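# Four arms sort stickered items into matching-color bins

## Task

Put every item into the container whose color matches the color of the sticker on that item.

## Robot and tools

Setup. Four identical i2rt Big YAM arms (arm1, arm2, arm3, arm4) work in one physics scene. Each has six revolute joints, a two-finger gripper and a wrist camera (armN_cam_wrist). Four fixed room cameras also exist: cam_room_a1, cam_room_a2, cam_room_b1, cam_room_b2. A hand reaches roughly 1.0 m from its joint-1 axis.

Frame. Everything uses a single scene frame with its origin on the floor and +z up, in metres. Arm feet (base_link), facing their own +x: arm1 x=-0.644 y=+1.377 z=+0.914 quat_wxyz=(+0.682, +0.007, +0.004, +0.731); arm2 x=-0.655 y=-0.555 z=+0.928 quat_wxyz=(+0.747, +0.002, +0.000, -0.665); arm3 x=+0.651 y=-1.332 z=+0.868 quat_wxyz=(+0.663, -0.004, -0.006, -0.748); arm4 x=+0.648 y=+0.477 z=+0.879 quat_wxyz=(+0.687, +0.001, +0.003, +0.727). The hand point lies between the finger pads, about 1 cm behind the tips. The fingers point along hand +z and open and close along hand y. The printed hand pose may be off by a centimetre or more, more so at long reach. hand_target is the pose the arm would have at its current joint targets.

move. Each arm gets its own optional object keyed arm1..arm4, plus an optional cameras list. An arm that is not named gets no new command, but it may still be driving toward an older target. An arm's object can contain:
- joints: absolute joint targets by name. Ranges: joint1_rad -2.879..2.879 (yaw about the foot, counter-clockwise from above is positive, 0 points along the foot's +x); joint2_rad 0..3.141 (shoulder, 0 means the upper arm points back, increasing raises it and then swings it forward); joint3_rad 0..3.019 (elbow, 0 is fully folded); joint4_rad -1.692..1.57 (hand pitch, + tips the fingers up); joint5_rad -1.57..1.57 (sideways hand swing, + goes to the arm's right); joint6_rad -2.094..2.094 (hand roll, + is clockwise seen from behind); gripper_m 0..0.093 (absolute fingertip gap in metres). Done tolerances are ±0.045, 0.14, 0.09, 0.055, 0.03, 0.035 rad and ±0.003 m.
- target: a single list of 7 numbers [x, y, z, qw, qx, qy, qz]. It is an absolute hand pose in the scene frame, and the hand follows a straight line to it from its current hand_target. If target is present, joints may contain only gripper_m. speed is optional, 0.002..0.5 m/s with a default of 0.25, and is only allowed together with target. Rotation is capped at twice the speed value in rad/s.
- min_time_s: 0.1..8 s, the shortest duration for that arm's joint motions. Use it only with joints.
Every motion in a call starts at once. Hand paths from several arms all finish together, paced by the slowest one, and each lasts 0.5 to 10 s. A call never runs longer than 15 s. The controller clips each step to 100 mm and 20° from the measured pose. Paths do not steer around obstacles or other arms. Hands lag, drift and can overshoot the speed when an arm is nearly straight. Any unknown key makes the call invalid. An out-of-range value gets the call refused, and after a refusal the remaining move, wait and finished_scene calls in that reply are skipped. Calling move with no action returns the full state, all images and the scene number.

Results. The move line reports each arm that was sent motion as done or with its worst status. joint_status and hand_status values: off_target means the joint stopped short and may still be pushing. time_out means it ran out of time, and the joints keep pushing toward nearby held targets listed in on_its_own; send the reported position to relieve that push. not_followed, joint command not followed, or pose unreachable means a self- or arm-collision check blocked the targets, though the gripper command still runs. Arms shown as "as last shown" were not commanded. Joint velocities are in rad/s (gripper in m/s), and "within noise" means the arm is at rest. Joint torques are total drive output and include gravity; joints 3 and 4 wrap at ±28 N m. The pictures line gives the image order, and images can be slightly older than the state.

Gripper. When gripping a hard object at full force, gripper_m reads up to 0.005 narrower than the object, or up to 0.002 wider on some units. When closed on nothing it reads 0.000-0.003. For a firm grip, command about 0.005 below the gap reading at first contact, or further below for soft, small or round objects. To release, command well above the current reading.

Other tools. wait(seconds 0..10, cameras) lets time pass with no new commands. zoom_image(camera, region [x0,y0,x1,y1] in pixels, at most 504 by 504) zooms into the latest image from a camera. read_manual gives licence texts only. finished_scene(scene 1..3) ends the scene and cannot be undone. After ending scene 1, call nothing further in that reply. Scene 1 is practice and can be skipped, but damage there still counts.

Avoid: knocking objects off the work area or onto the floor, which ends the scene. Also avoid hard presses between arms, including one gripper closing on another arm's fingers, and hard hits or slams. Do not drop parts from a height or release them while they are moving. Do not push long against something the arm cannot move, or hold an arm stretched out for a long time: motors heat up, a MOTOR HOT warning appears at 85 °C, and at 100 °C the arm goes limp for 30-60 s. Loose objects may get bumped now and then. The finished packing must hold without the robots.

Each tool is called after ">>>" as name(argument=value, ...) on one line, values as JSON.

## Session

>>> move(arm1={"joints": {"joint1_rad": 1.5, "joint2_rad": 1.3, "joint3_rad": 1.3, "joint4_rad": -0.8, "joint5_rad": 0, "joint6_rad": 0}, "min_time_s": 3.5}, arm2={"joints": {"joint1_rad": -1.5, "joint2_rad": 1.3, "joint3_rad": 1.3, "joint4_rad": -0.8, "joint5_rad": 0, "joint6_rad": 0}, "min_time_s": 3.5}, arm3={"joints": {"joint1_rad": 1.75, "joint2_rad": 0.65, "joint3_rad": 1.0, "joint4_rad": -0.85, "joint5_rad": 0, "joint6_rad": 0}, "min_time_s": 3.5}, arm4={"joints": {"joint1_rad": -1.5, "joint2_rad": 0.65, "joint3_rad": 1.0, "joint4_rad": -0.9, "joint5_rad": 0, "joint6_rad": 0}, "min_time_s": 3.5}, cameras=["all"])

Scene clock: 4.07 s.
Joint torques (N m): arm1=[-1.85 -7.12 12.01 2.21 0 -0.04] | arm2=[1.26 -11.16 11.02 2.96 0.06 -0.07] | arm3=[1.79 -0.73 9.29 2.51 0.13 -0.12] | arm4=[0.73 -0.38 9.2 2.11 0.19 0.17]
Motor temperatures (°C): arm1=[20 23 30 23 21 21 21] | arm2=[23 24 29 22 22 20 23] | arm3=[24 23 24 23 24 23 23] | arm4=[22 22 25 22 24 21 24]
Heat: arm1: hottest joint3_rad 30 °C; arm2: hottest joint3_rad 29 °C; arm3: hottest joint1_rad 24 °C; arm4: hottest joint3_rad 25 °C.
move: arm1 done; arm2 done; arm3 done; arm4 done
Joint velocities: within noise
arm1.joint_positions: joint1_rad=+1.500 joint2_rad=+1.295 joint3_rad=+1.296 joint4_rad=-0.819 joint5_rad=+0.000 joint6_rad=+0.008 gripper_m=+0.09397
arm1.joint_status: all done
arm1.hand: x=-1.1742 y=+1.3781 z=+1.2552 quat_wxyz=(+0.000, +0.927, -0.004, -0.375) (m; scene frame)
arm1.hand_target: x=-1.1792 y=+1.3779 z=+1.2582 quat_wxyz=(-0.001, +0.924, +0.000, -0.383) (m; scene frame)
arm1.hand_status: not commanded
arm2.joint_positions: joint1_rad=-1.507 joint2_rad=+1.285 joint3_rad=+1.311 joint4_rad=-0.820 joint5_rad=-0.001 joint6_rad=+0.015 gripper_m=+0.09397
arm2.joint_status: all done
arm2.hand: x=-1.1831 y=-0.6525 z=+1.2732 quat_wxyz=(-0.036, -0.923, -0.077, +0.376) (m; scene frame)
arm2.hand_target: x=-1.1872 y=-0.6568 z=+1.2625 quat_wxyz=(-0.034, -0.923, -0.087, +0.373) (m; scene frame)
arm2.hand_status: not commanded
arm3.joint_positions: joint1_rad=+1.742 joint2_rad=+0.643 joint3_rad=+1.006 joint4_rad=-0.868 joint5_rad=-0.003 joint6_rad=+0.007 gripper_m=+0.09397
arm3.joint_status: all done
arm3.hand: x=+0.9838 y=-1.3091 z=+1.2948 quat_wxyz=(-0.508, +0.023, -0.861, -0.010) (m; scene frame)
arm3.hand_target: x=+0.9879 y=-1.3065 z=+1.2933 quat_wxyz=(-0.510, +0.029, -0.860, -0.009) (m; scene frame)
arm3.hand_status: not commanded
arm4.joint_positions: joint1_rad=-1.498 joint2_rad=+0.641 joint3_rad=+0.999 joint4_rad=-0.920 joint5_rad=-0.002 joint6_rad=-0.014 gripper_m=+0.09397
arm4.joint_status: all done
arm4.hand: x=+0.9738 y=+0.5208 z=+1.2907 quat_wxyz=(-0.480, +0.064, -0.874, -0.028) (m; scene frame)
arm4.hand_target: x=+0.9790 y=+0.5204 z=+1.2925 quat_wxyz=(-0.485, +0.056, -0.872, -0.030) (m; scene frame)
arm4.hand_status: not commanded
pictures: arm1_cam_wrist, arm2_cam_wrist, arm3_cam_wrist, arm4_cam_wrist, cam_room_a1, cam_room_a2, cam_room_b1, cam_room_b2
Images, in order (width x height): arm1_cam_wrist 672x504, arm2_cam_wrist 672x504, arm3_cam_wrist 672x504, arm4_cam_wrist 672x504, cam_room_a1 672x504, cam_room_a2 672x504, cam_room_b1 672x504, cam_room_b2 672x504.

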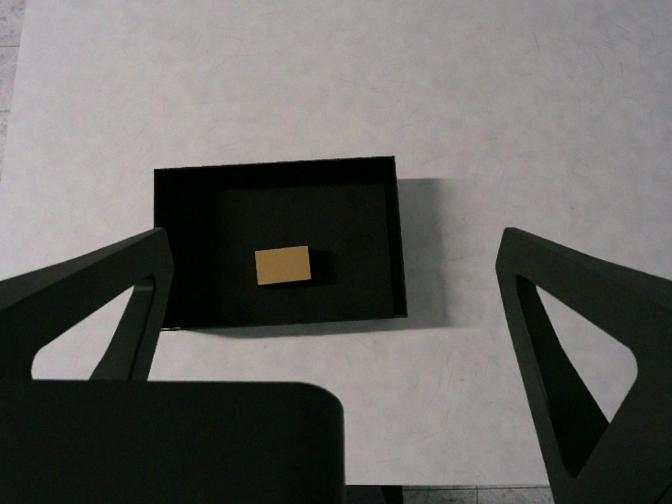

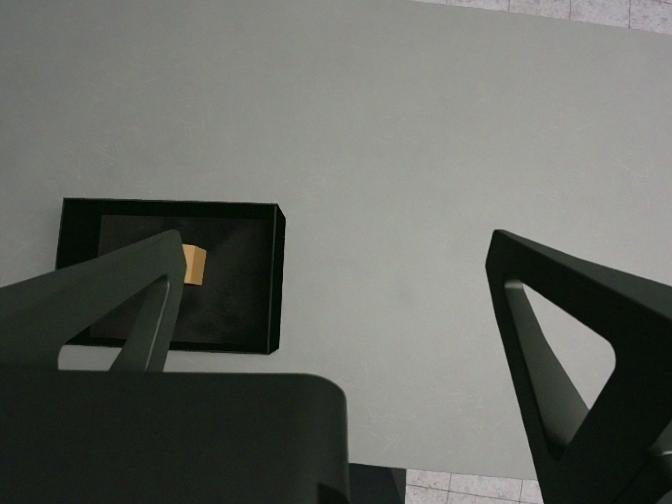

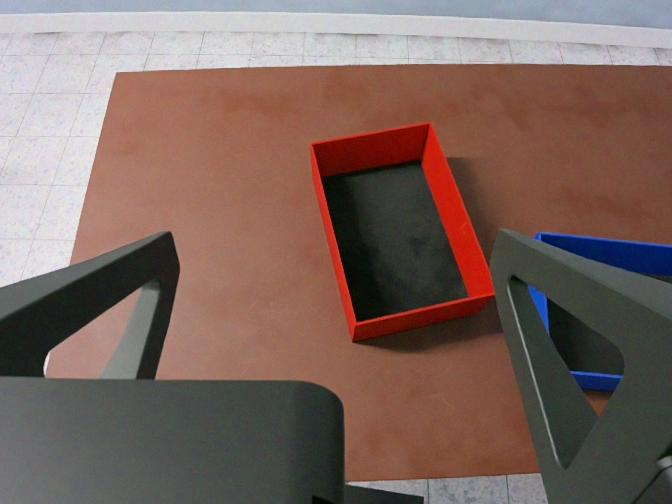

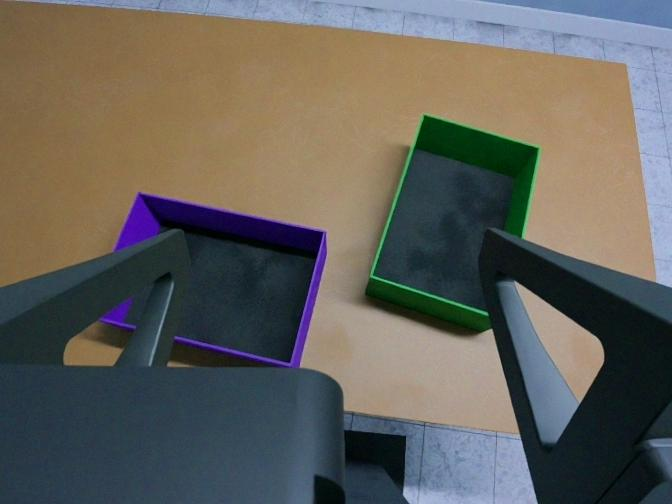

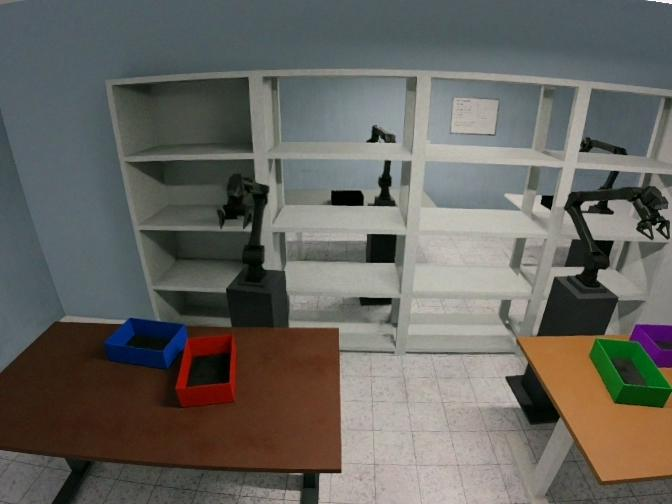

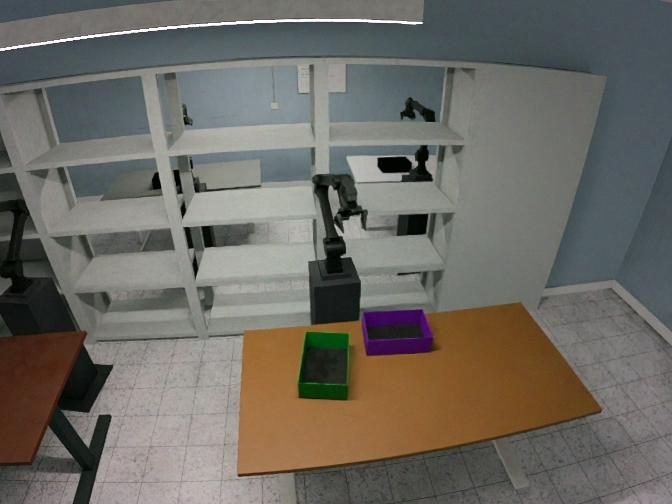

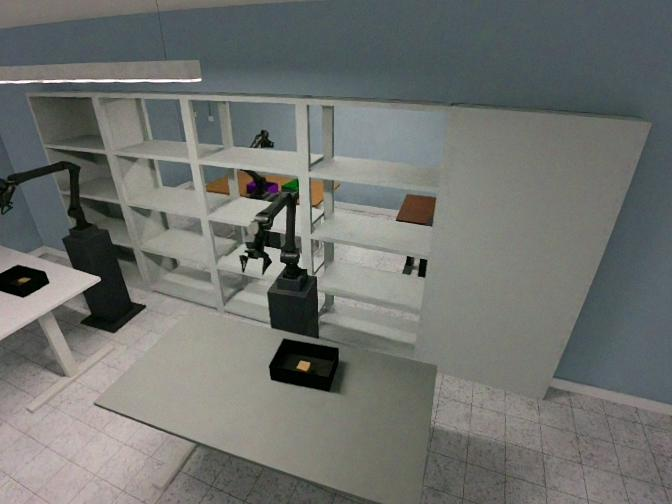

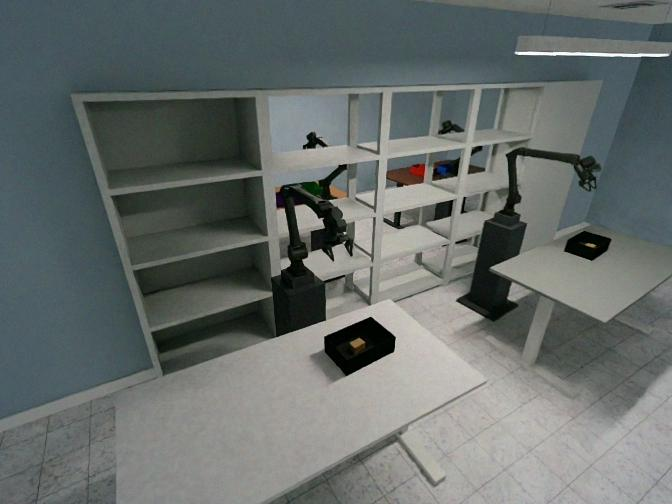

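>>> zoom_image(camera="cam_room_b1", region=[260, 325, 350, 400])

>>> zoom_image(camera="cam_room_b2", region=[310, 310, 400, 380])

>>> zoom_image(camera="cam_room_b2", region=[555, 225, 620, 265])

>>> zoom_image(camera="arm1_cam_wrist", region=[230, 220, 340, 310])

>>> zoom_image(camera="cam_room_b1", region=[0, 255, 60, 305])

Scaled by 5.600.

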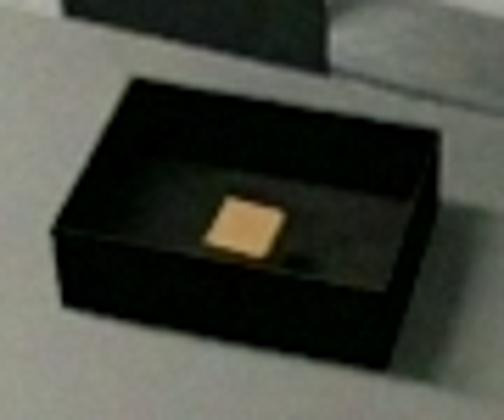

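Scaled by 5.600.

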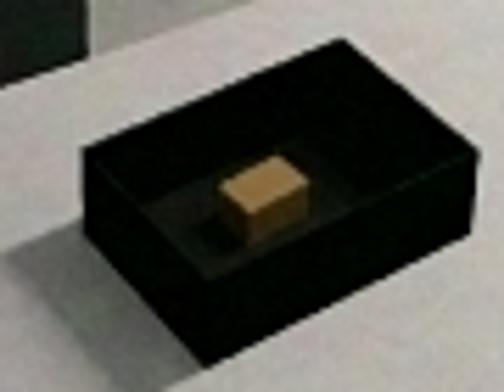

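Scaled by 7.754.

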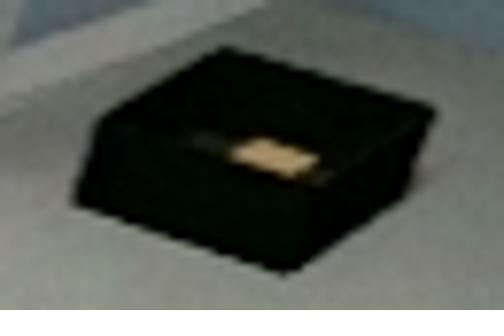

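Scaled by 4.582.

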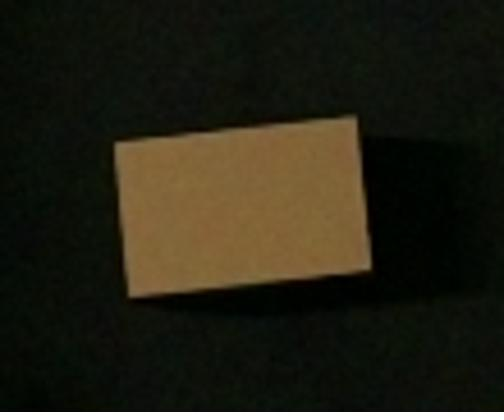

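Scaled by 8.400.

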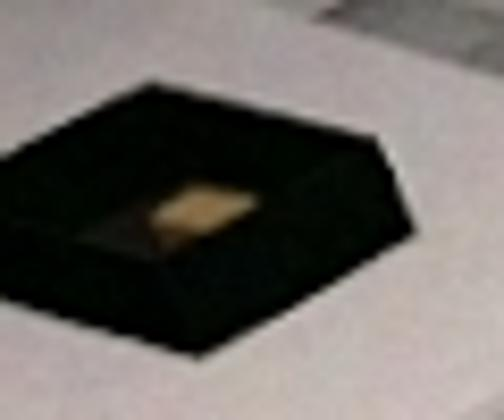

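>>> move(arm1={"target": [-1.2163, 1.3205, 0.98, -0.0113, -0.9650, -0.0421, 0.2586], "speed": 0.25, "joints": {"gripper_m": 0.092}}, arm2={"joints": {"joint1_rad": -1.14}, "min_time_s": 1.5}, cameras=["arm1_cam_wrist", "arm2_cam_wrist"])

Scene clock: 31.00 s.
Joint torques (N m): arm1=[-0.79 -13.04 9.89 1.73 -0.04 0.11] | arm2=[0.79 -10.99 11.02 3 0.06 -0.07] | arm3=[1.79 -0.62 9.29 2.51 0.14 -0.12] | arm4=[0.91 -0.67 9.25 1.99 0.19 0.17]
Motor temperatures (°C): arm1=[20 23 32 23 21 21 21] | arm2=[23 24 30 22 22 20 23] | arm3=[24 23 27 23 24 23 23] | arm4=[22 22 30 22 24 21 24]
Heat: arm1: hottest joint3_rad 32 °C; arm2: hottest joint3_rad 30 °C; arm3: hottest joint3_rad 27 °C; arm4: hottest joint3_rad 30 °C.
move: arm1 off_target; arm2 done
Joint velocities: within noise
arm1.joint_positions: joint1_rad=+1.594 joint2_rad=+1.723 joint3_rad=+1.093 joint4_rad=-0.460 joint5_rad=+0.004 joint6_rad=+0.008 gripper_m=+0.09206
arm1.joint_status: all done
arm1.hand: x=-1.2103 y=+1.3260 z=+0.9723 quat_wxyz=(+0.008, +0.969, +0.041, -0.245) (m; scene frame)
arm1.hand_target: x=-1.2161 y=+1.3205 z=+0.9800 quat_wxyz=(+0.011, +0.965, +0.042, -0.258) (m; scene frame)
arm1.hand_status: off_target (0.011 m and 1.6 deg from the pose sent, 0.284 m and 15.1 deg at the start)
arm2.joint_positions: joint1_rad=-1.140 joint2_rad=+1.285 joint3_rad=+1.311 joint4_rad=-0.820 joint5_rad=-0.002 joint6_rad=+0.014 gripper_m=+0.09397
arm2.joint_status: all done
arm2.hand: x=-1.1135 y=-0.8354 z=+1.2728 quat_wxyz=(-0.105, -0.893, -0.245, +0.363) (m; scene frame)
arm2.hand_target: x=-1.1176 y=-0.8377 z=+1.2620 quat_wxyz=(-0.101, -0.893, -0.251, +0.361) (m; scene frame)
arm2.hand_status: not commanded
arm3, arm4: as last shown
pictures: arm1_cam_wrist, arm2_cam_wrist
Images, in order (width x height): arm1_cam_wrist 672x504, arm2_cam_wrist 672x504.

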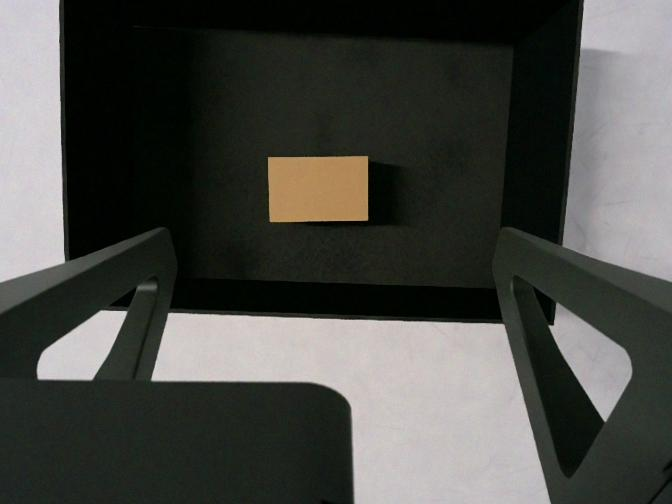

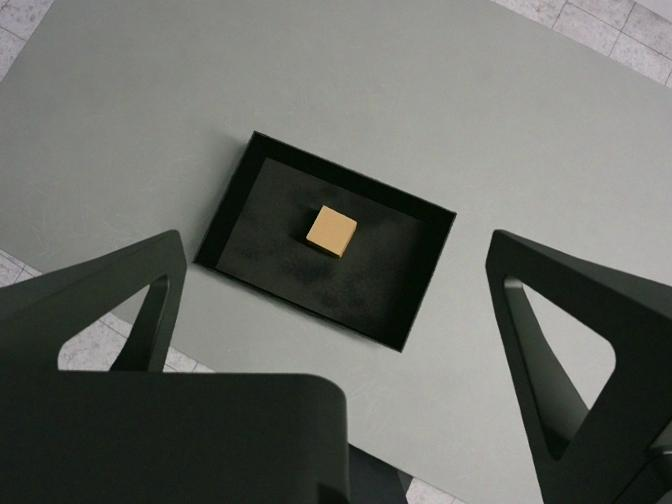

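>>> zoom_image(camera="arm2_cam_wrist", region=[296, 196, 366, 266])

>>> move(arm1={"target": [-1.2335, 1.3053, 0.825, -0.0117, -0.9577, -0.0418, 0.2845], "speed": 0.2}, arm2={"target": [-1.2175, -0.8927, 1.00, -0.0158, -0.9640, -0.0589, 0.2583], "speed": 0.25, "joints": {"gripper_m": 0.092}}, cameras=["arm1_cam_wrist", "arm2_cam_wrist"])

Scaled by 7.200.

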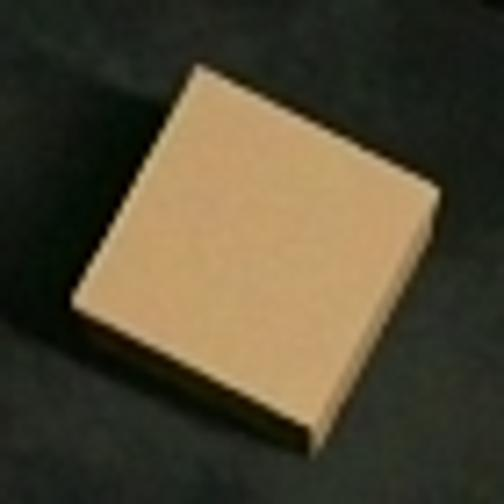

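Scene clock: 54.53 s.
Joint torques (N m): arm1=[-0.32 -13.86 7.02 1.85 0.14 0.11] | arm2=[1.44 -19.02 14.37 2 0.38 0.22] | arm3=[1.73 -0.73 9.26 2.51 0.13 -0.12] | arm4=[0.67 -1.03 9.22 2.07 0.16 0.17]
Motor temperatures (°C): arm1=[20 25 33 23 21 21 21] | arm2=[23 25 32 22 22 20 23] | arm3=[24 23 28 23 24 23 23] | arm4=[22 22 32 22 24 21 24]
Heat: arm1: hottest joint3_rad 33 °C; arm2: hottest joint3_rad 32 °C; arm3: hottest joint3_rad 28 °C; arm4: hottest joint3_rad 32 °C.
move: arm1 done; arm2 off_target
Joint velocities: within noise
arm1.joint_positions: joint1_rad=+1.620 joint2_rad=+2.048 joint3_rad=+1.039 joint4_rad=-0.018 joint5_rad=+0.018 joint6_rad=+0.029 gripper_m=+0.09206
arm1.joint_status: not commanded
arm1.hand: x=-1.2297 y=+1.3119 z=+0.8235 quat_wxyz=(+0.010, +0.960, +0.041, -0.276) (m; scene frame)
arm1.hand_target: x=-1.2334 y=+1.3054 z=+0.8251 quat_wxyz=(+0.012, +0.958, +0.042, -0.284) (m; scene frame)
arm1.hand_status: done (0.008 m and 1.0 deg from the pose sent, 0.151 m and 4.7 deg at the start)
arm2.joint_positions: joint1_rad=-1.095 joint2_rad=+1.873 joint3_rad=+1.346 joint4_rad=-0.618 joint5_rad=+0.227 joint6_rad=+0.409 gripper_m=+0.09209
arm2.joint_status: all done
arm2.hand: x=-1.1999 y=-0.8745 z=+0.9836 quat_wxyz=(-0.002, -0.970, -0.065, +0.236) (m; scene frame)
arm2.hand_target: x=-1.2161 y=-0.8919 z=+1.0005 quat_wxyz=(-0.016, -0.964, -0.059, +0.258) (m; scene frame)
arm2.hand_status: off_target (0.030 m and 3.1 deg from the pose sent, 0.297 m and 27.8 deg at the start)
arm3, arm4: as last shown
pictures: arm1_cam_wrist, arm2_cam_wrist
Images, in order (width x height): arm1_cam_wrist 672x504, arm2_cam_wrist 672x504.

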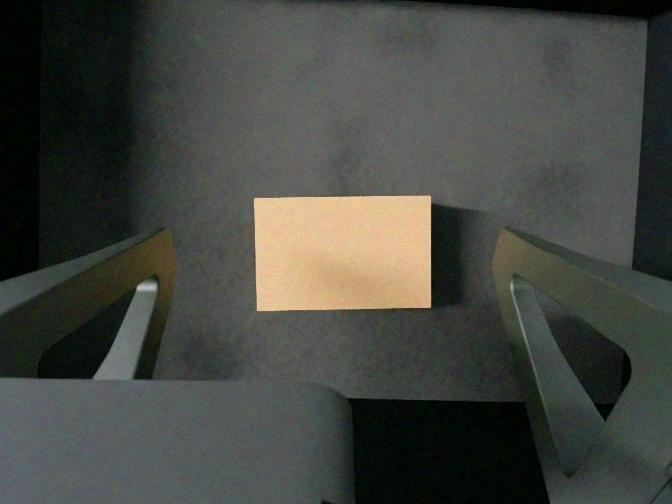

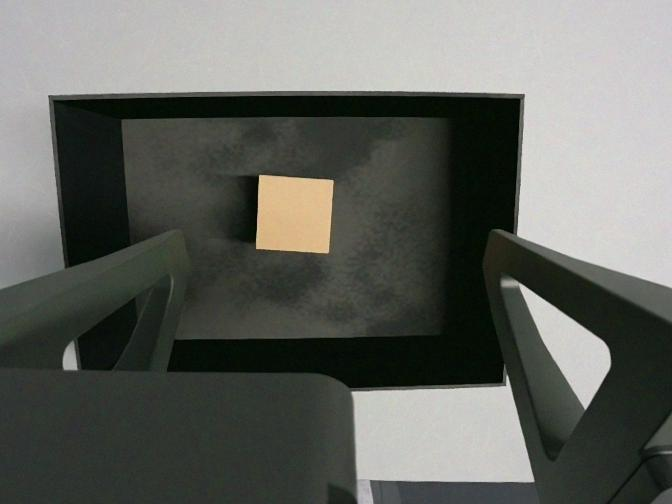

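>>> move(arm1={"target": [-1.2348, 1.3083, 0.752, -0.0137, -0.9577, -0.0460, 0.2845], "speed": 0.12}, arm2={"target": [-1.2118, -0.9143, 0.85, -0.0099, -0.9582, -0.0335, 0.2838], "speed": 0.2}, cameras=["arm1_cam_wrist", "arm2_cam_wrist"])

Scene clock: 72.47 s.
Joint torques (N m): arm1=[-1.38 -12.04 7.35 1.73 0.08 -0.09] | arm2=[1.38 -20.19 8.29 2.44 0.44 0.21] | arm3=[1.85 -0.56 9.29 2.5 0.13 -0.12] | arm4=[0.32 -0.56 9.22 1.99 0.16 0.16]
Motor temperatures (°C): arm1=[20 24 32 23 21 21 21] | arm2=[23 26 34 22 22 20 23] | arm3=[24 23 28 23 24 23 23] | arm4=[22 22 34 22 24 21 24]
Heat: arm1: hottest joint3_rad 32 °C; arm2: hottest joint3_rad 34 °C; arm3: hottest joint3_rad 28 °C; arm4: hottest joint3_rad 34 °C.
move: arm1 done; arm2 off_target
Joint velocities: within noise
arm1.joint_positions: joint1_rad=+1.620 joint2_rad=+2.201 joint3_rad=+1.048 joint4_rad=+0.139 joint5_rad=+0.008 joint6_rad=+0.031 gripper_m=+0.09206
arm1.joint_status: not commanded
arm1.hand: x=-1.2284 y=+1.3106 z=+0.7599 quat_wxyz=(+0.015, +0.958, +0.041, -0.282) (m; scene frame)
arm1.hand_target: x=-1.2345 y=+1.3084 z=+0.7523 quat_wxyz=(+0.014, +0.957, +0.046, -0.285) (m; scene frame)
arm1.hand_status: done (0.010 m and 0.7 deg from the pose sent, 0.072 m and 1.2 deg at the start)
arm2.joint_positions: joint1_rad=-1.043 joint2_rad=+2.121 joint3_rad=+1.327 joint4_rad=-0.274 joint5_rad=+0.299 joint6_rad=+0.490 gripper_m=+0.09209
arm2.joint_status: not commanded
arm2.hand: x=-1.2147 y=-0.9113 z=+0.8606 quat_wxyz=(-0.009, -0.958, -0.037, +0.284) (m; scene frame)
arm2.hand_target: x=-1.2115 y=-0.9142 z=+0.8500 quat_wxyz=(-0.010, -0.958, -0.034, +0.284) (m; scene frame)
arm2.hand_status: off_target (0.011 m and 0.5 deg from the pose sent, 0.140 m and 6.8 deg at the start)
arm3, arm4: as last shown
pictures: arm1_cam_wrist, arm2_cam_wrist
Images, in order (width x height): arm1_cam_wrist 672x504, arm2_cam_wrist 672x504.

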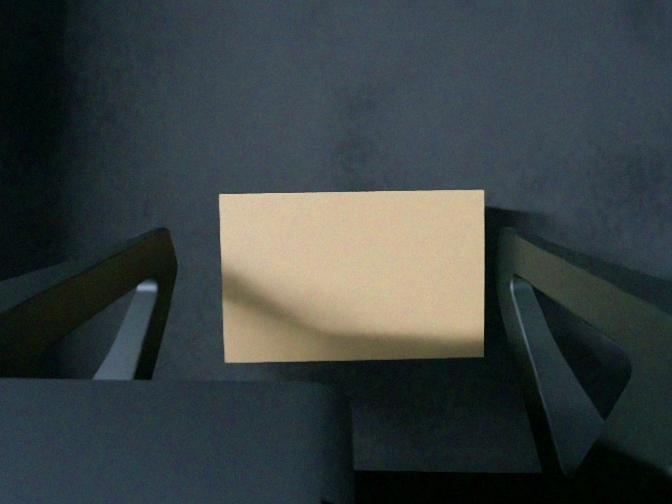

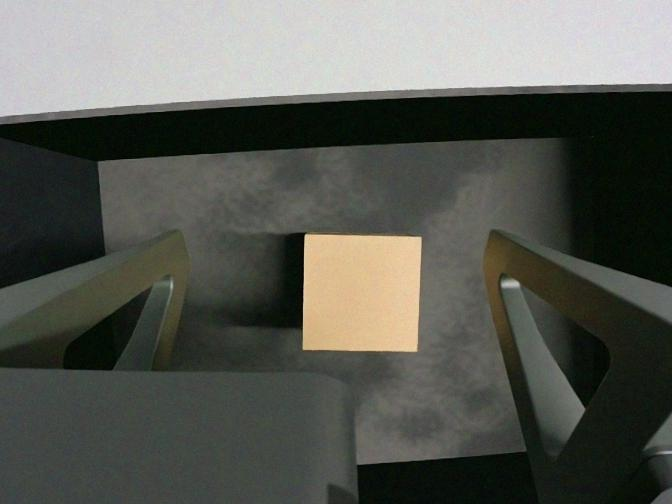

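>>> move(arm1={"target": [-1.2343, 1.3130, 0.743, -0.0137, -0.9577, -0.0460, 0.2845], "speed": 0.08}, arm2={"target": [-1.195, -0.9015, 0.752, -0.0074, -0.9585, -0.0251, 0.2839], "speed": 0.12}, cameras=["arm1_cam_wrist", "arm2_cam_wrist"])

Scene clock: 87.97 s.
Joint torques (N m): arm1=[-2.61 -12.98 6.94 1.66 -0.07 -0.1] | arm2=[1.44 -19.55 6.32 2.41 0.45 0.21] | arm3=[1.85 -0.73 9.28 2.47 0.12 -0.12] | arm4=[0.91 -0.5 9.24 2.04 0.19 0.16]
Motor temperatures (°C): arm1=[20 25 33 23 21 21 21] | arm2=[23 26 33 22 22 20 23] | arm3=[24 23 29 23 24 23 23] | arm4=[22 22 34 22 24 21 24]
Heat: arm1: hottest joint3_rad 33 °C; arm2: hottest joint3_rad 33 °C; arm3: hottest joint3_rad 29 °C; arm4: hottest joint3_rad 34 °C.
move: arm1 done; arm2 off_target
Joint velocities: within noise
arm1.joint_positions: joint1_rad=+1.620 joint2_rad=+2.229 joint3_rad=+1.052 joint4_rad=+0.156 joint5_rad=+0.007 joint6_rad=+0.028 gripper_m=+0.09206
arm1.joint_status: not commanded
arm1.hand: x=-1.2258 y=+1.3108 z=+0.7470 quat_wxyz=(+0.015, +0.959, +0.043, -0.278) (m; scene frame)
arm1.hand_target: x=-1.2341 y=+1.3131 z=+0.7432 quat_wxyz=(+0.014, +0.957, +0.046, -0.284) (m; scene frame)
arm1.hand_status: done (0.010 m and 0.8 deg from the pose sent, 0.018 m and 0.7 deg at the start)
arm2.joint_positions: joint1_rad=-1.042 joint2_rad=+2.284 joint3_rad=+1.293 joint4_rad=-0.068 joint5_rad=+0.309 joint6_rad=+0.509 gripper_m=+0.09209
arm2.joint_status: not commanded
arm2.hand: x=-1.2041 y=-0.9021 z=+0.7700 quat_wxyz=(-0.010, -0.957, -0.027, +0.290) (m; scene frame)
arm2.hand_target: x=-1.1947 y=-0.9013 z=+0.7525 quat_wxyz=(-0.007, -0.958, -0.025, +0.284) (m; scene frame)
arm2.hand_status: off_target (0.020 m and 0.8 deg from the pose sent, 0.111 m and 1.4 deg at the start)
arm3, arm4: as last shown
pictures: arm1_cam_wrist, arm2_cam_wrist
Images, in order (width x height): arm1_cam_wrist 672x504, arm2_cam_wrist 672x504.

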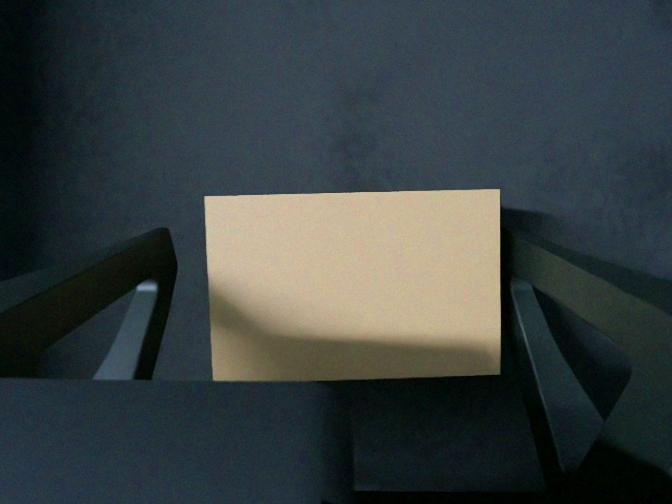

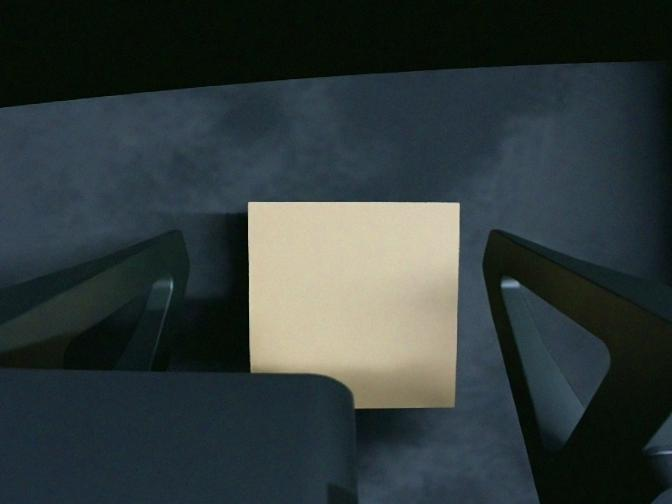

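>>> move(arm1={"joints": {"gripper_m": 0.056}}, arm2={"target": [-1.2041, -0.9021, 0.739, -0.0074, -0.9585, -0.0251, 0.2839], "speed": 0.05}, cameras=["arm1_cam_wrist", "arm2_cam_wrist"])

Scene clock: 125.20 s.
Joint torques (N m): arm1=[-2.2 -13.22 6.95 1.58 -0.05 -0.11] | arm2=[0.73 -19.6 8.85 2.37 0.26 0.13] | arm3=[1.79 -0.67 9.29 2.51 0.13 -0.12] | arm4=[0.5 -0.85 9.24 2.06 0.17 0.17]
Motor temperatures (°C): arm1=[20 25 32 23 21 21 21] | arm2=[23 27 31 22 22 20 23] | arm3=[24 23 29 23 24 23 23] | arm4=[21 21 35 22 24 21 24]
Heat: arm1: hottest joint3_rad 32 °C; arm2: hottest joint3_rad 31 °C; arm3: hottest joint3_rad 29 °C; arm4: hottest joint3_rad 35 °C.
move: arm1 off_target; arm2 off_target
Joint velocities: within noise
arm1.joint_positions: joint1_rad=+1.620 joint2_rad=+2.229 joint3_rad=+1.052 joint4_rad=+0.156 joint5_rad=+0.007 joint6_rad=+0.027 gripper_m=+0.06907
arm1.joint_status: gripper_m off_target (ended at +0.06910, target +0.05600)
arm1.hand: x=-1.2259 y=+1.3108 z=+0.7471 quat_wxyz=(+0.015, +0.959, +0.043, -0.278) (m; scene frame)
arm1.hand_target: x=-1.2341 y=+1.3131 z=+0.7432 quat_wxyz=(+0.014, +0.957, +0.046, -0.284) (m; scene frame)
arm1.hand_status: not commanded
arm2.joint_positions: joint1_rad=-1.042 joint2_rad=+2.321 joint3_rad=+1.293 joint4_rad=-0.060 joint5_rad=+0.309 joint6_rad=+0.509 gripper_m=+0.09209
arm2.joint_status: not commanded
arm2.hand: x=-1.1966 y=-0.8964 z=+0.7480 quat_wxyz=(-0.002, -0.960, -0.029, +0.279) (m; scene frame)
arm2.hand_target: x=-1.2036 y=-0.9019 z=+0.7393 quat_wxyz=(-0.007, -0.959, -0.025, +0.284) (m; scene frame)
arm2.hand_status: off_target (0.013 m and 1.0 deg from the pose sent, 0.031 m and 0.8 deg at the start)
arm3, arm4: as last shown
pictures: arm1_cam_wrist, arm2_cam_wrist
Images, in order (width x height): arm1_cam_wrist 672x504, arm2_cam_wrist 672x504.

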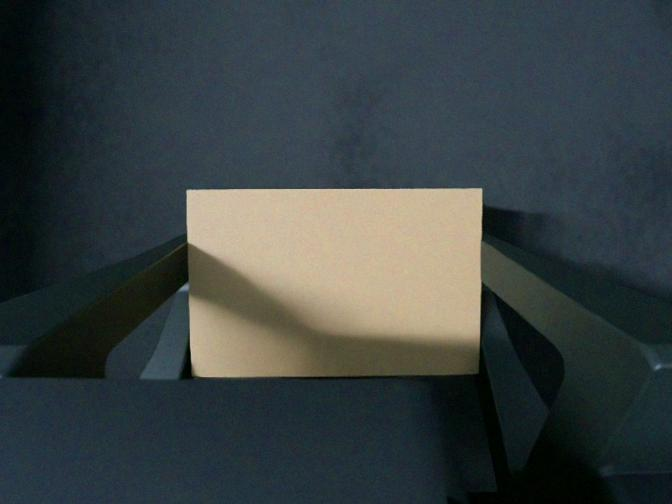

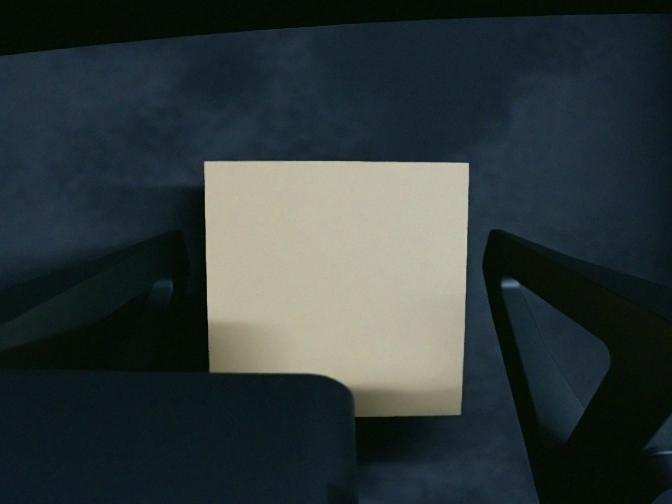

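>>> move(arm1={"target": [-1.2259, 1.3108, 1.03, 0.015, 0.959, 0.043, -0.278], "speed": 0.2}, arm2={"joints": {"gripper_m": 0.04}}, cameras=["arm1_cam_wrist", "arm2_cam_wrist", "cam_room_b1", "cam_room_b2"])

>>> move(arm2={"target": [-1.1966, -0.8964, 1.03, -0.002, -0.96, -0.029, 0.279], "speed": 0.2}, cameras=["all"])

Scene clock: 138.77 s.
Joint torques (N m): arm1=[-2.2 -12.63 14.41 0.94 -0.04 0.03] | arm2=[0.79 -19.31 8.84 2.32 0.27 0.13] | arm3=[1.96 -0.67 9.29 2.5 0.13 -0.12] | arm4=[0.85 -0.73 9.22 1.99 0.18 0.2]
Motor temperatures (°C): arm1=[20 25 32 23 21 21 22] | arm2=[23 27 32 22 22 20 23] | arm3=[24 23 29 23 24 23 23] | arm4=[21 21 36 22 24 21 24]
Heat: arm1: hottest joint3_rad 32 °C; arm2: hottest joint3_rad 32 °C; arm3: hottest joint3_rad 29 °C; arm4: hottest joint3_rad 36 °C.
move: arm1 off_target; arm2 off_target
Joint velocities: within noise
arm1.joint_positions: joint1_rad=+1.620 joint2_rad=+1.664 joint3_rad=+1.107 joint4_rad=-0.513 joint5_rad=+0.007 joint6_rad=+0.027 gripper_m=+0.06907
arm1.joint_status: not commanded
arm1.hand: x=-1.2068 y=+1.3119 z=+1.0046 quat_wxyz=(+0.013, +0.966, +0.044, -0.255) (m; scene frame)
arm1.hand_target: x=-1.2247 y=+1.3111 z=+1.0303 quat_wxyz=(+0.015, +0.959, +0.043, -0.278) (m; scene frame)
arm1.hand_status: off_target (0.032 m and 2.7 deg from the pose sent, 0.283 m and 0.1 deg at the start)
arm2.joint_positions: joint1_rad=-1.042 joint2_rad=+2.321 joint3_rad=+1.293 joint4_rad=-0.060 joint5_rad=+0.309 joint6_rad=+0.509 gripper_m=+0.05327
arm2.joint_status: gripper_m off_target (ended at +0.05330, target +0.04000)
arm2.hand: x=-1.1967 y=-0.8966 z=+0.7481 quat_wxyz=(-0.003, -0.960, -0.029, +0.279) (m; scene frame)
arm2.hand_target: x=-1.2036 y=-0.9019 z=+0.7392 quat_wxyz=(-0.007, -0.959, -0.025, +0.284) (m; scene frame)
arm2.hand_status: not commanded
arm3, arm4: as last shown
pictures: arm1_cam_wrist, arm2_cam_wrist, cam_room_b1, cam_room_b2
Images, in order (width x height): arm1_cam_wrist 672x504, arm2_cam_wrist 672x504, cam_room_b1 672x504, cam_room_b2 672x504.

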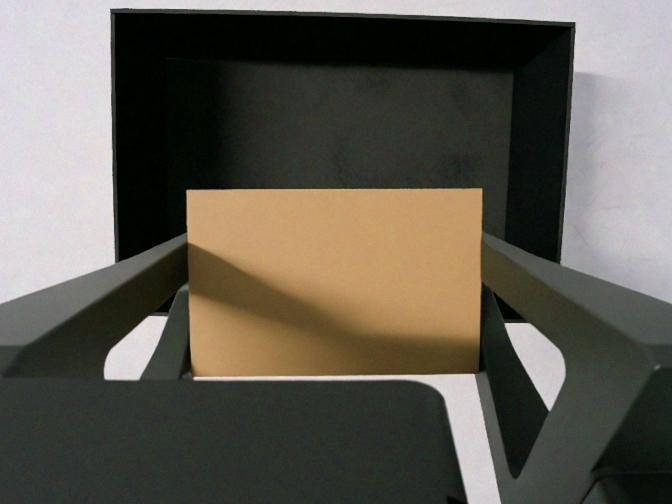

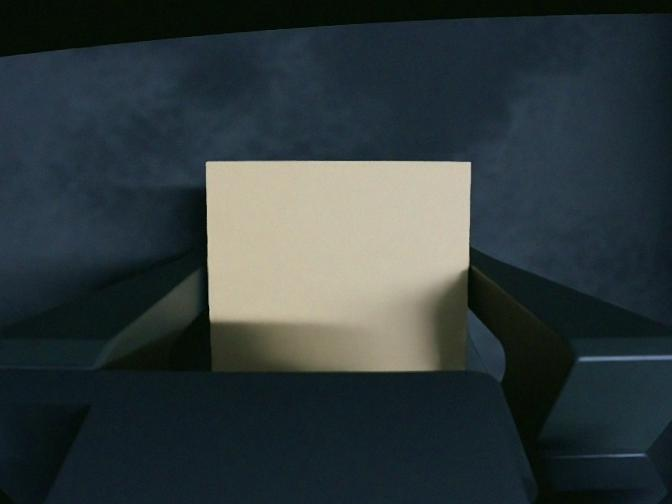

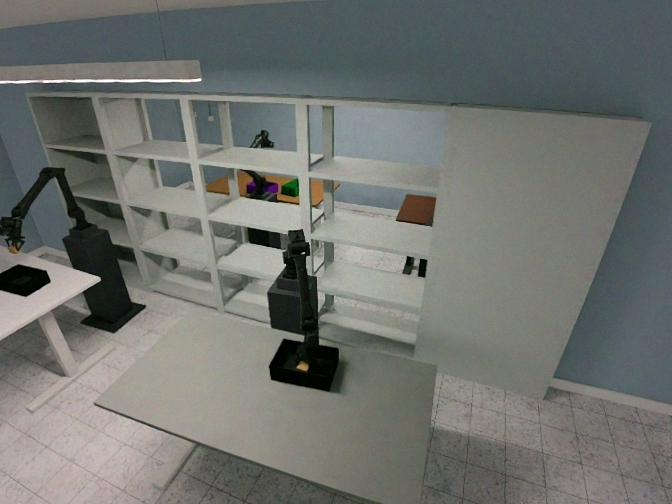

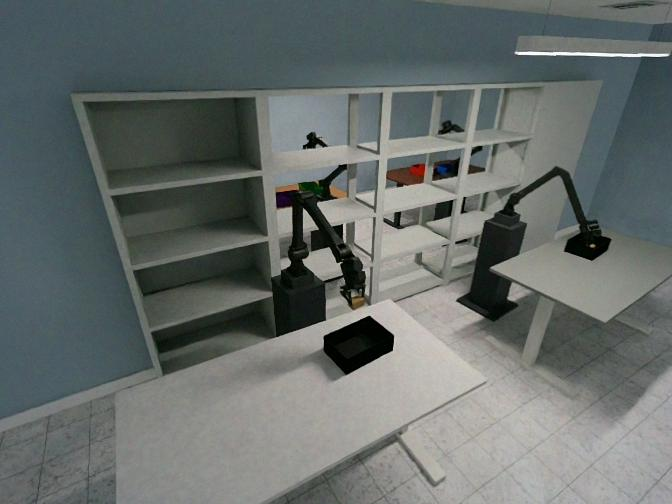

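Scene clock: 140.97 s.
Joint torques (N m): arm1=[-2.37 -12.45 14.42 0.98 -0.05 0] | arm2=[0.67 -20.01 14.34 1.06 0.34 0.07] | arm3=[1.73 -0.73 9.25 2.48 0.13 -0.11] | arm4=[0.5 -0.79 9.17 2.07 0.18 0.15]
Motor temperatures (°C): arm1=[20 25 33 23 21 21 22] | arm2=[23 27 32 22 22 20 23] | arm3=[24 23 29 23 24 23 23] | arm4=[21 21 36 22 24 21 24]
Heat: arm1: hottest joint3_rad 33 °C; arm2: hottest joint3_rad 32 °C; arm3: hottest joint3_rad 29 °C; arm4: hottest joint3_rad 36 °C.
move: arm2 off_target
Joint velocities: within noise
arm1, arm3, arm4: as last shown
arm2.joint_positions: joint1_rad=-1.042 joint2_rad=+1.822 joint3_rad=+1.321 joint4_rad=-0.629 joint5_rad=+0.309 joint6_rad=+0.509 gripper_m=+0.05327
arm2.joint_status: not commanded
arm2.hand: x=-1.1816 y=-0.8856 z=+1.0059 quat_wxyz=(+0.009, -0.965, -0.033, +0.262) (m; scene frame)
arm2.hand_target: x=-1.1955 y=-0.8958 z=+1.0304 quat_wxyz=(-0.002, -0.960, -0.029, +0.279) (m; scene frame)
arm2.hand_status: off_target (0.030 m and 2.5 deg from the pose sent, 0.282 m and 0.1 deg at the start)
pictures: arm1_cam_wrist, arm2_cam_wrist, arm3_cam_wrist, arm4_cam_wrist, cam_room_a1, cam_room_a2, cam_room_b1, cam_room_b2
Images, in order (width x height): arm1_cam_wrist 672x504, arm2_cam_wrist 672x504, arm3_cam_wrist 672x504, arm4_cam_wrist 672x504, cam_room_a1 672x504, cam_room_a2 672x504, cam_room_b1 672x504, cam_room_b2 672x504.

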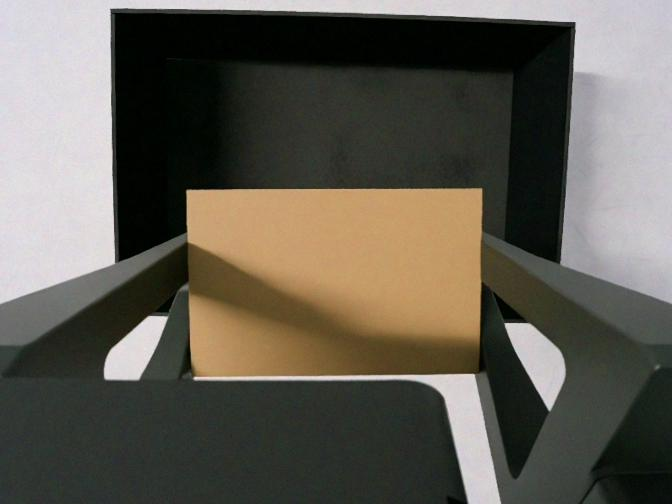

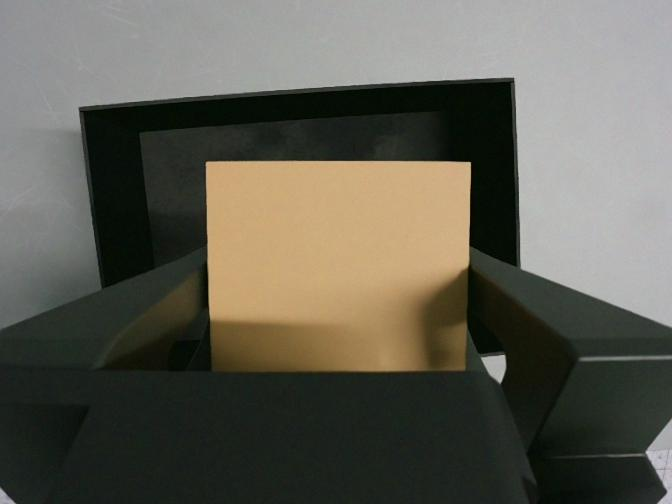

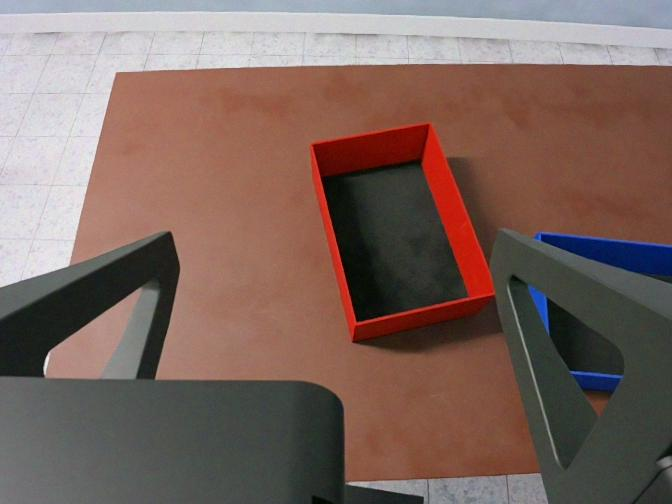

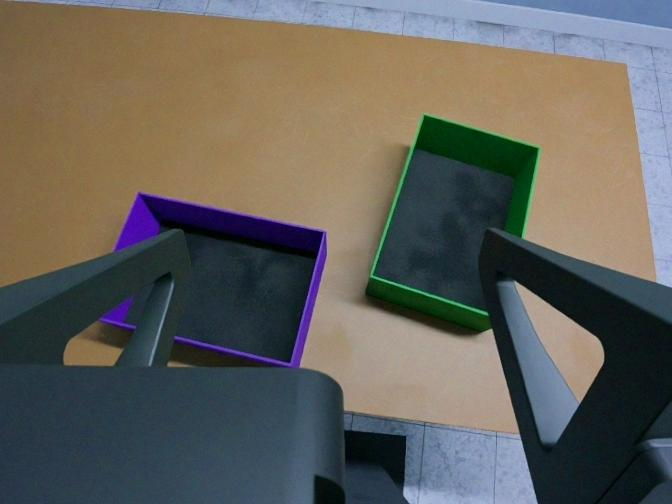

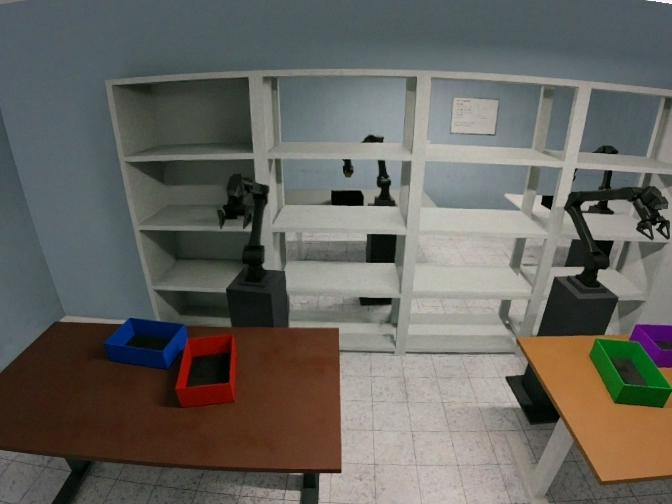

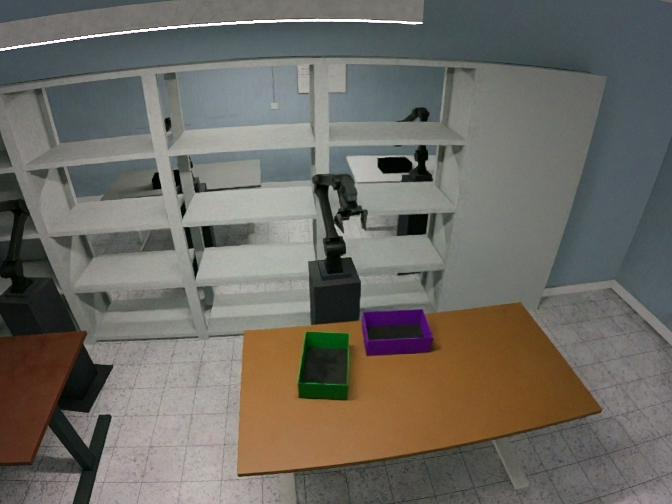

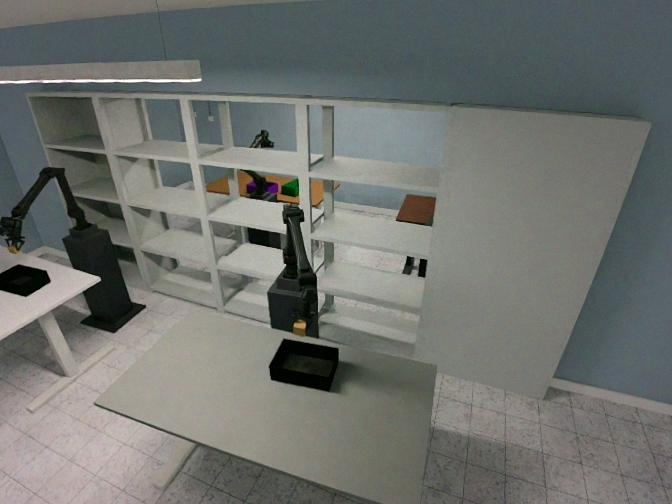

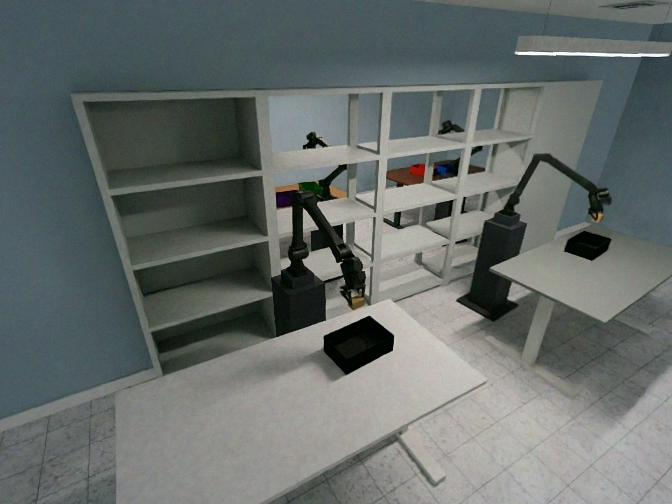

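>>> zoom_image(camera="cam_room_b2", region=[320, 250, 400, 320])

>>> zoom_image(camera="cam_room_b1", region=[260, 290, 350, 360])

>>> zoom_image(camera="cam_room_b1", region=[0, 200, 60, 260])

>>> zoom_image(camera="cam_room_b2", region=[560, 180, 640, 240])

Scaled by 6.300.

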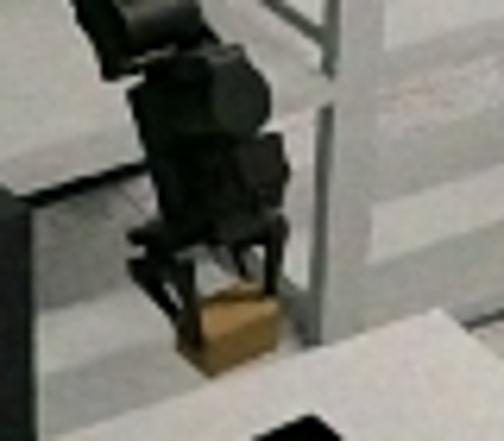

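Scaled by 5.600.

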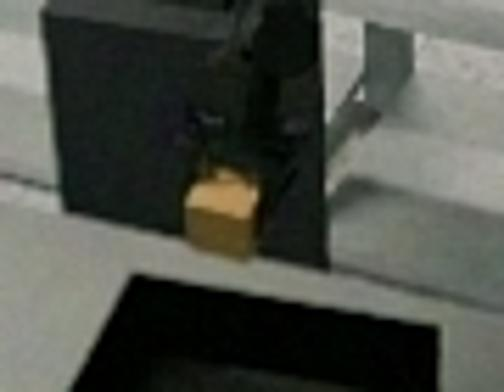

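Scaled by 8.400.

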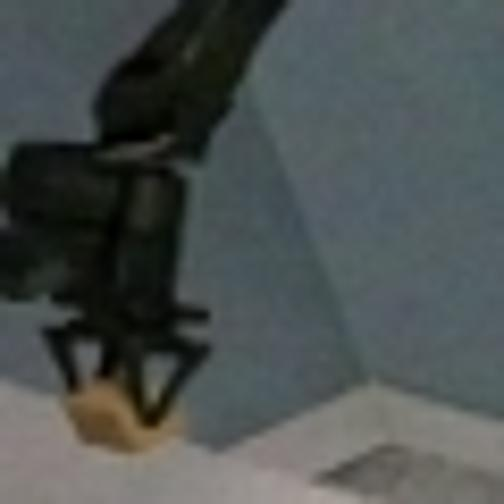

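Scaled by 6.300.

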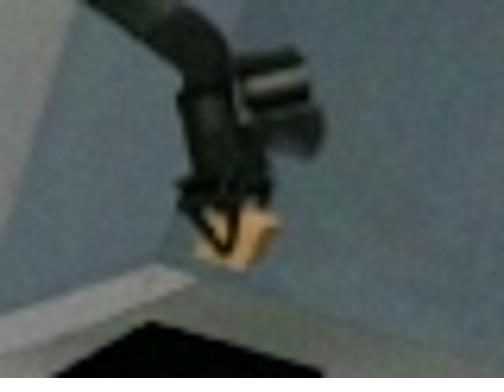

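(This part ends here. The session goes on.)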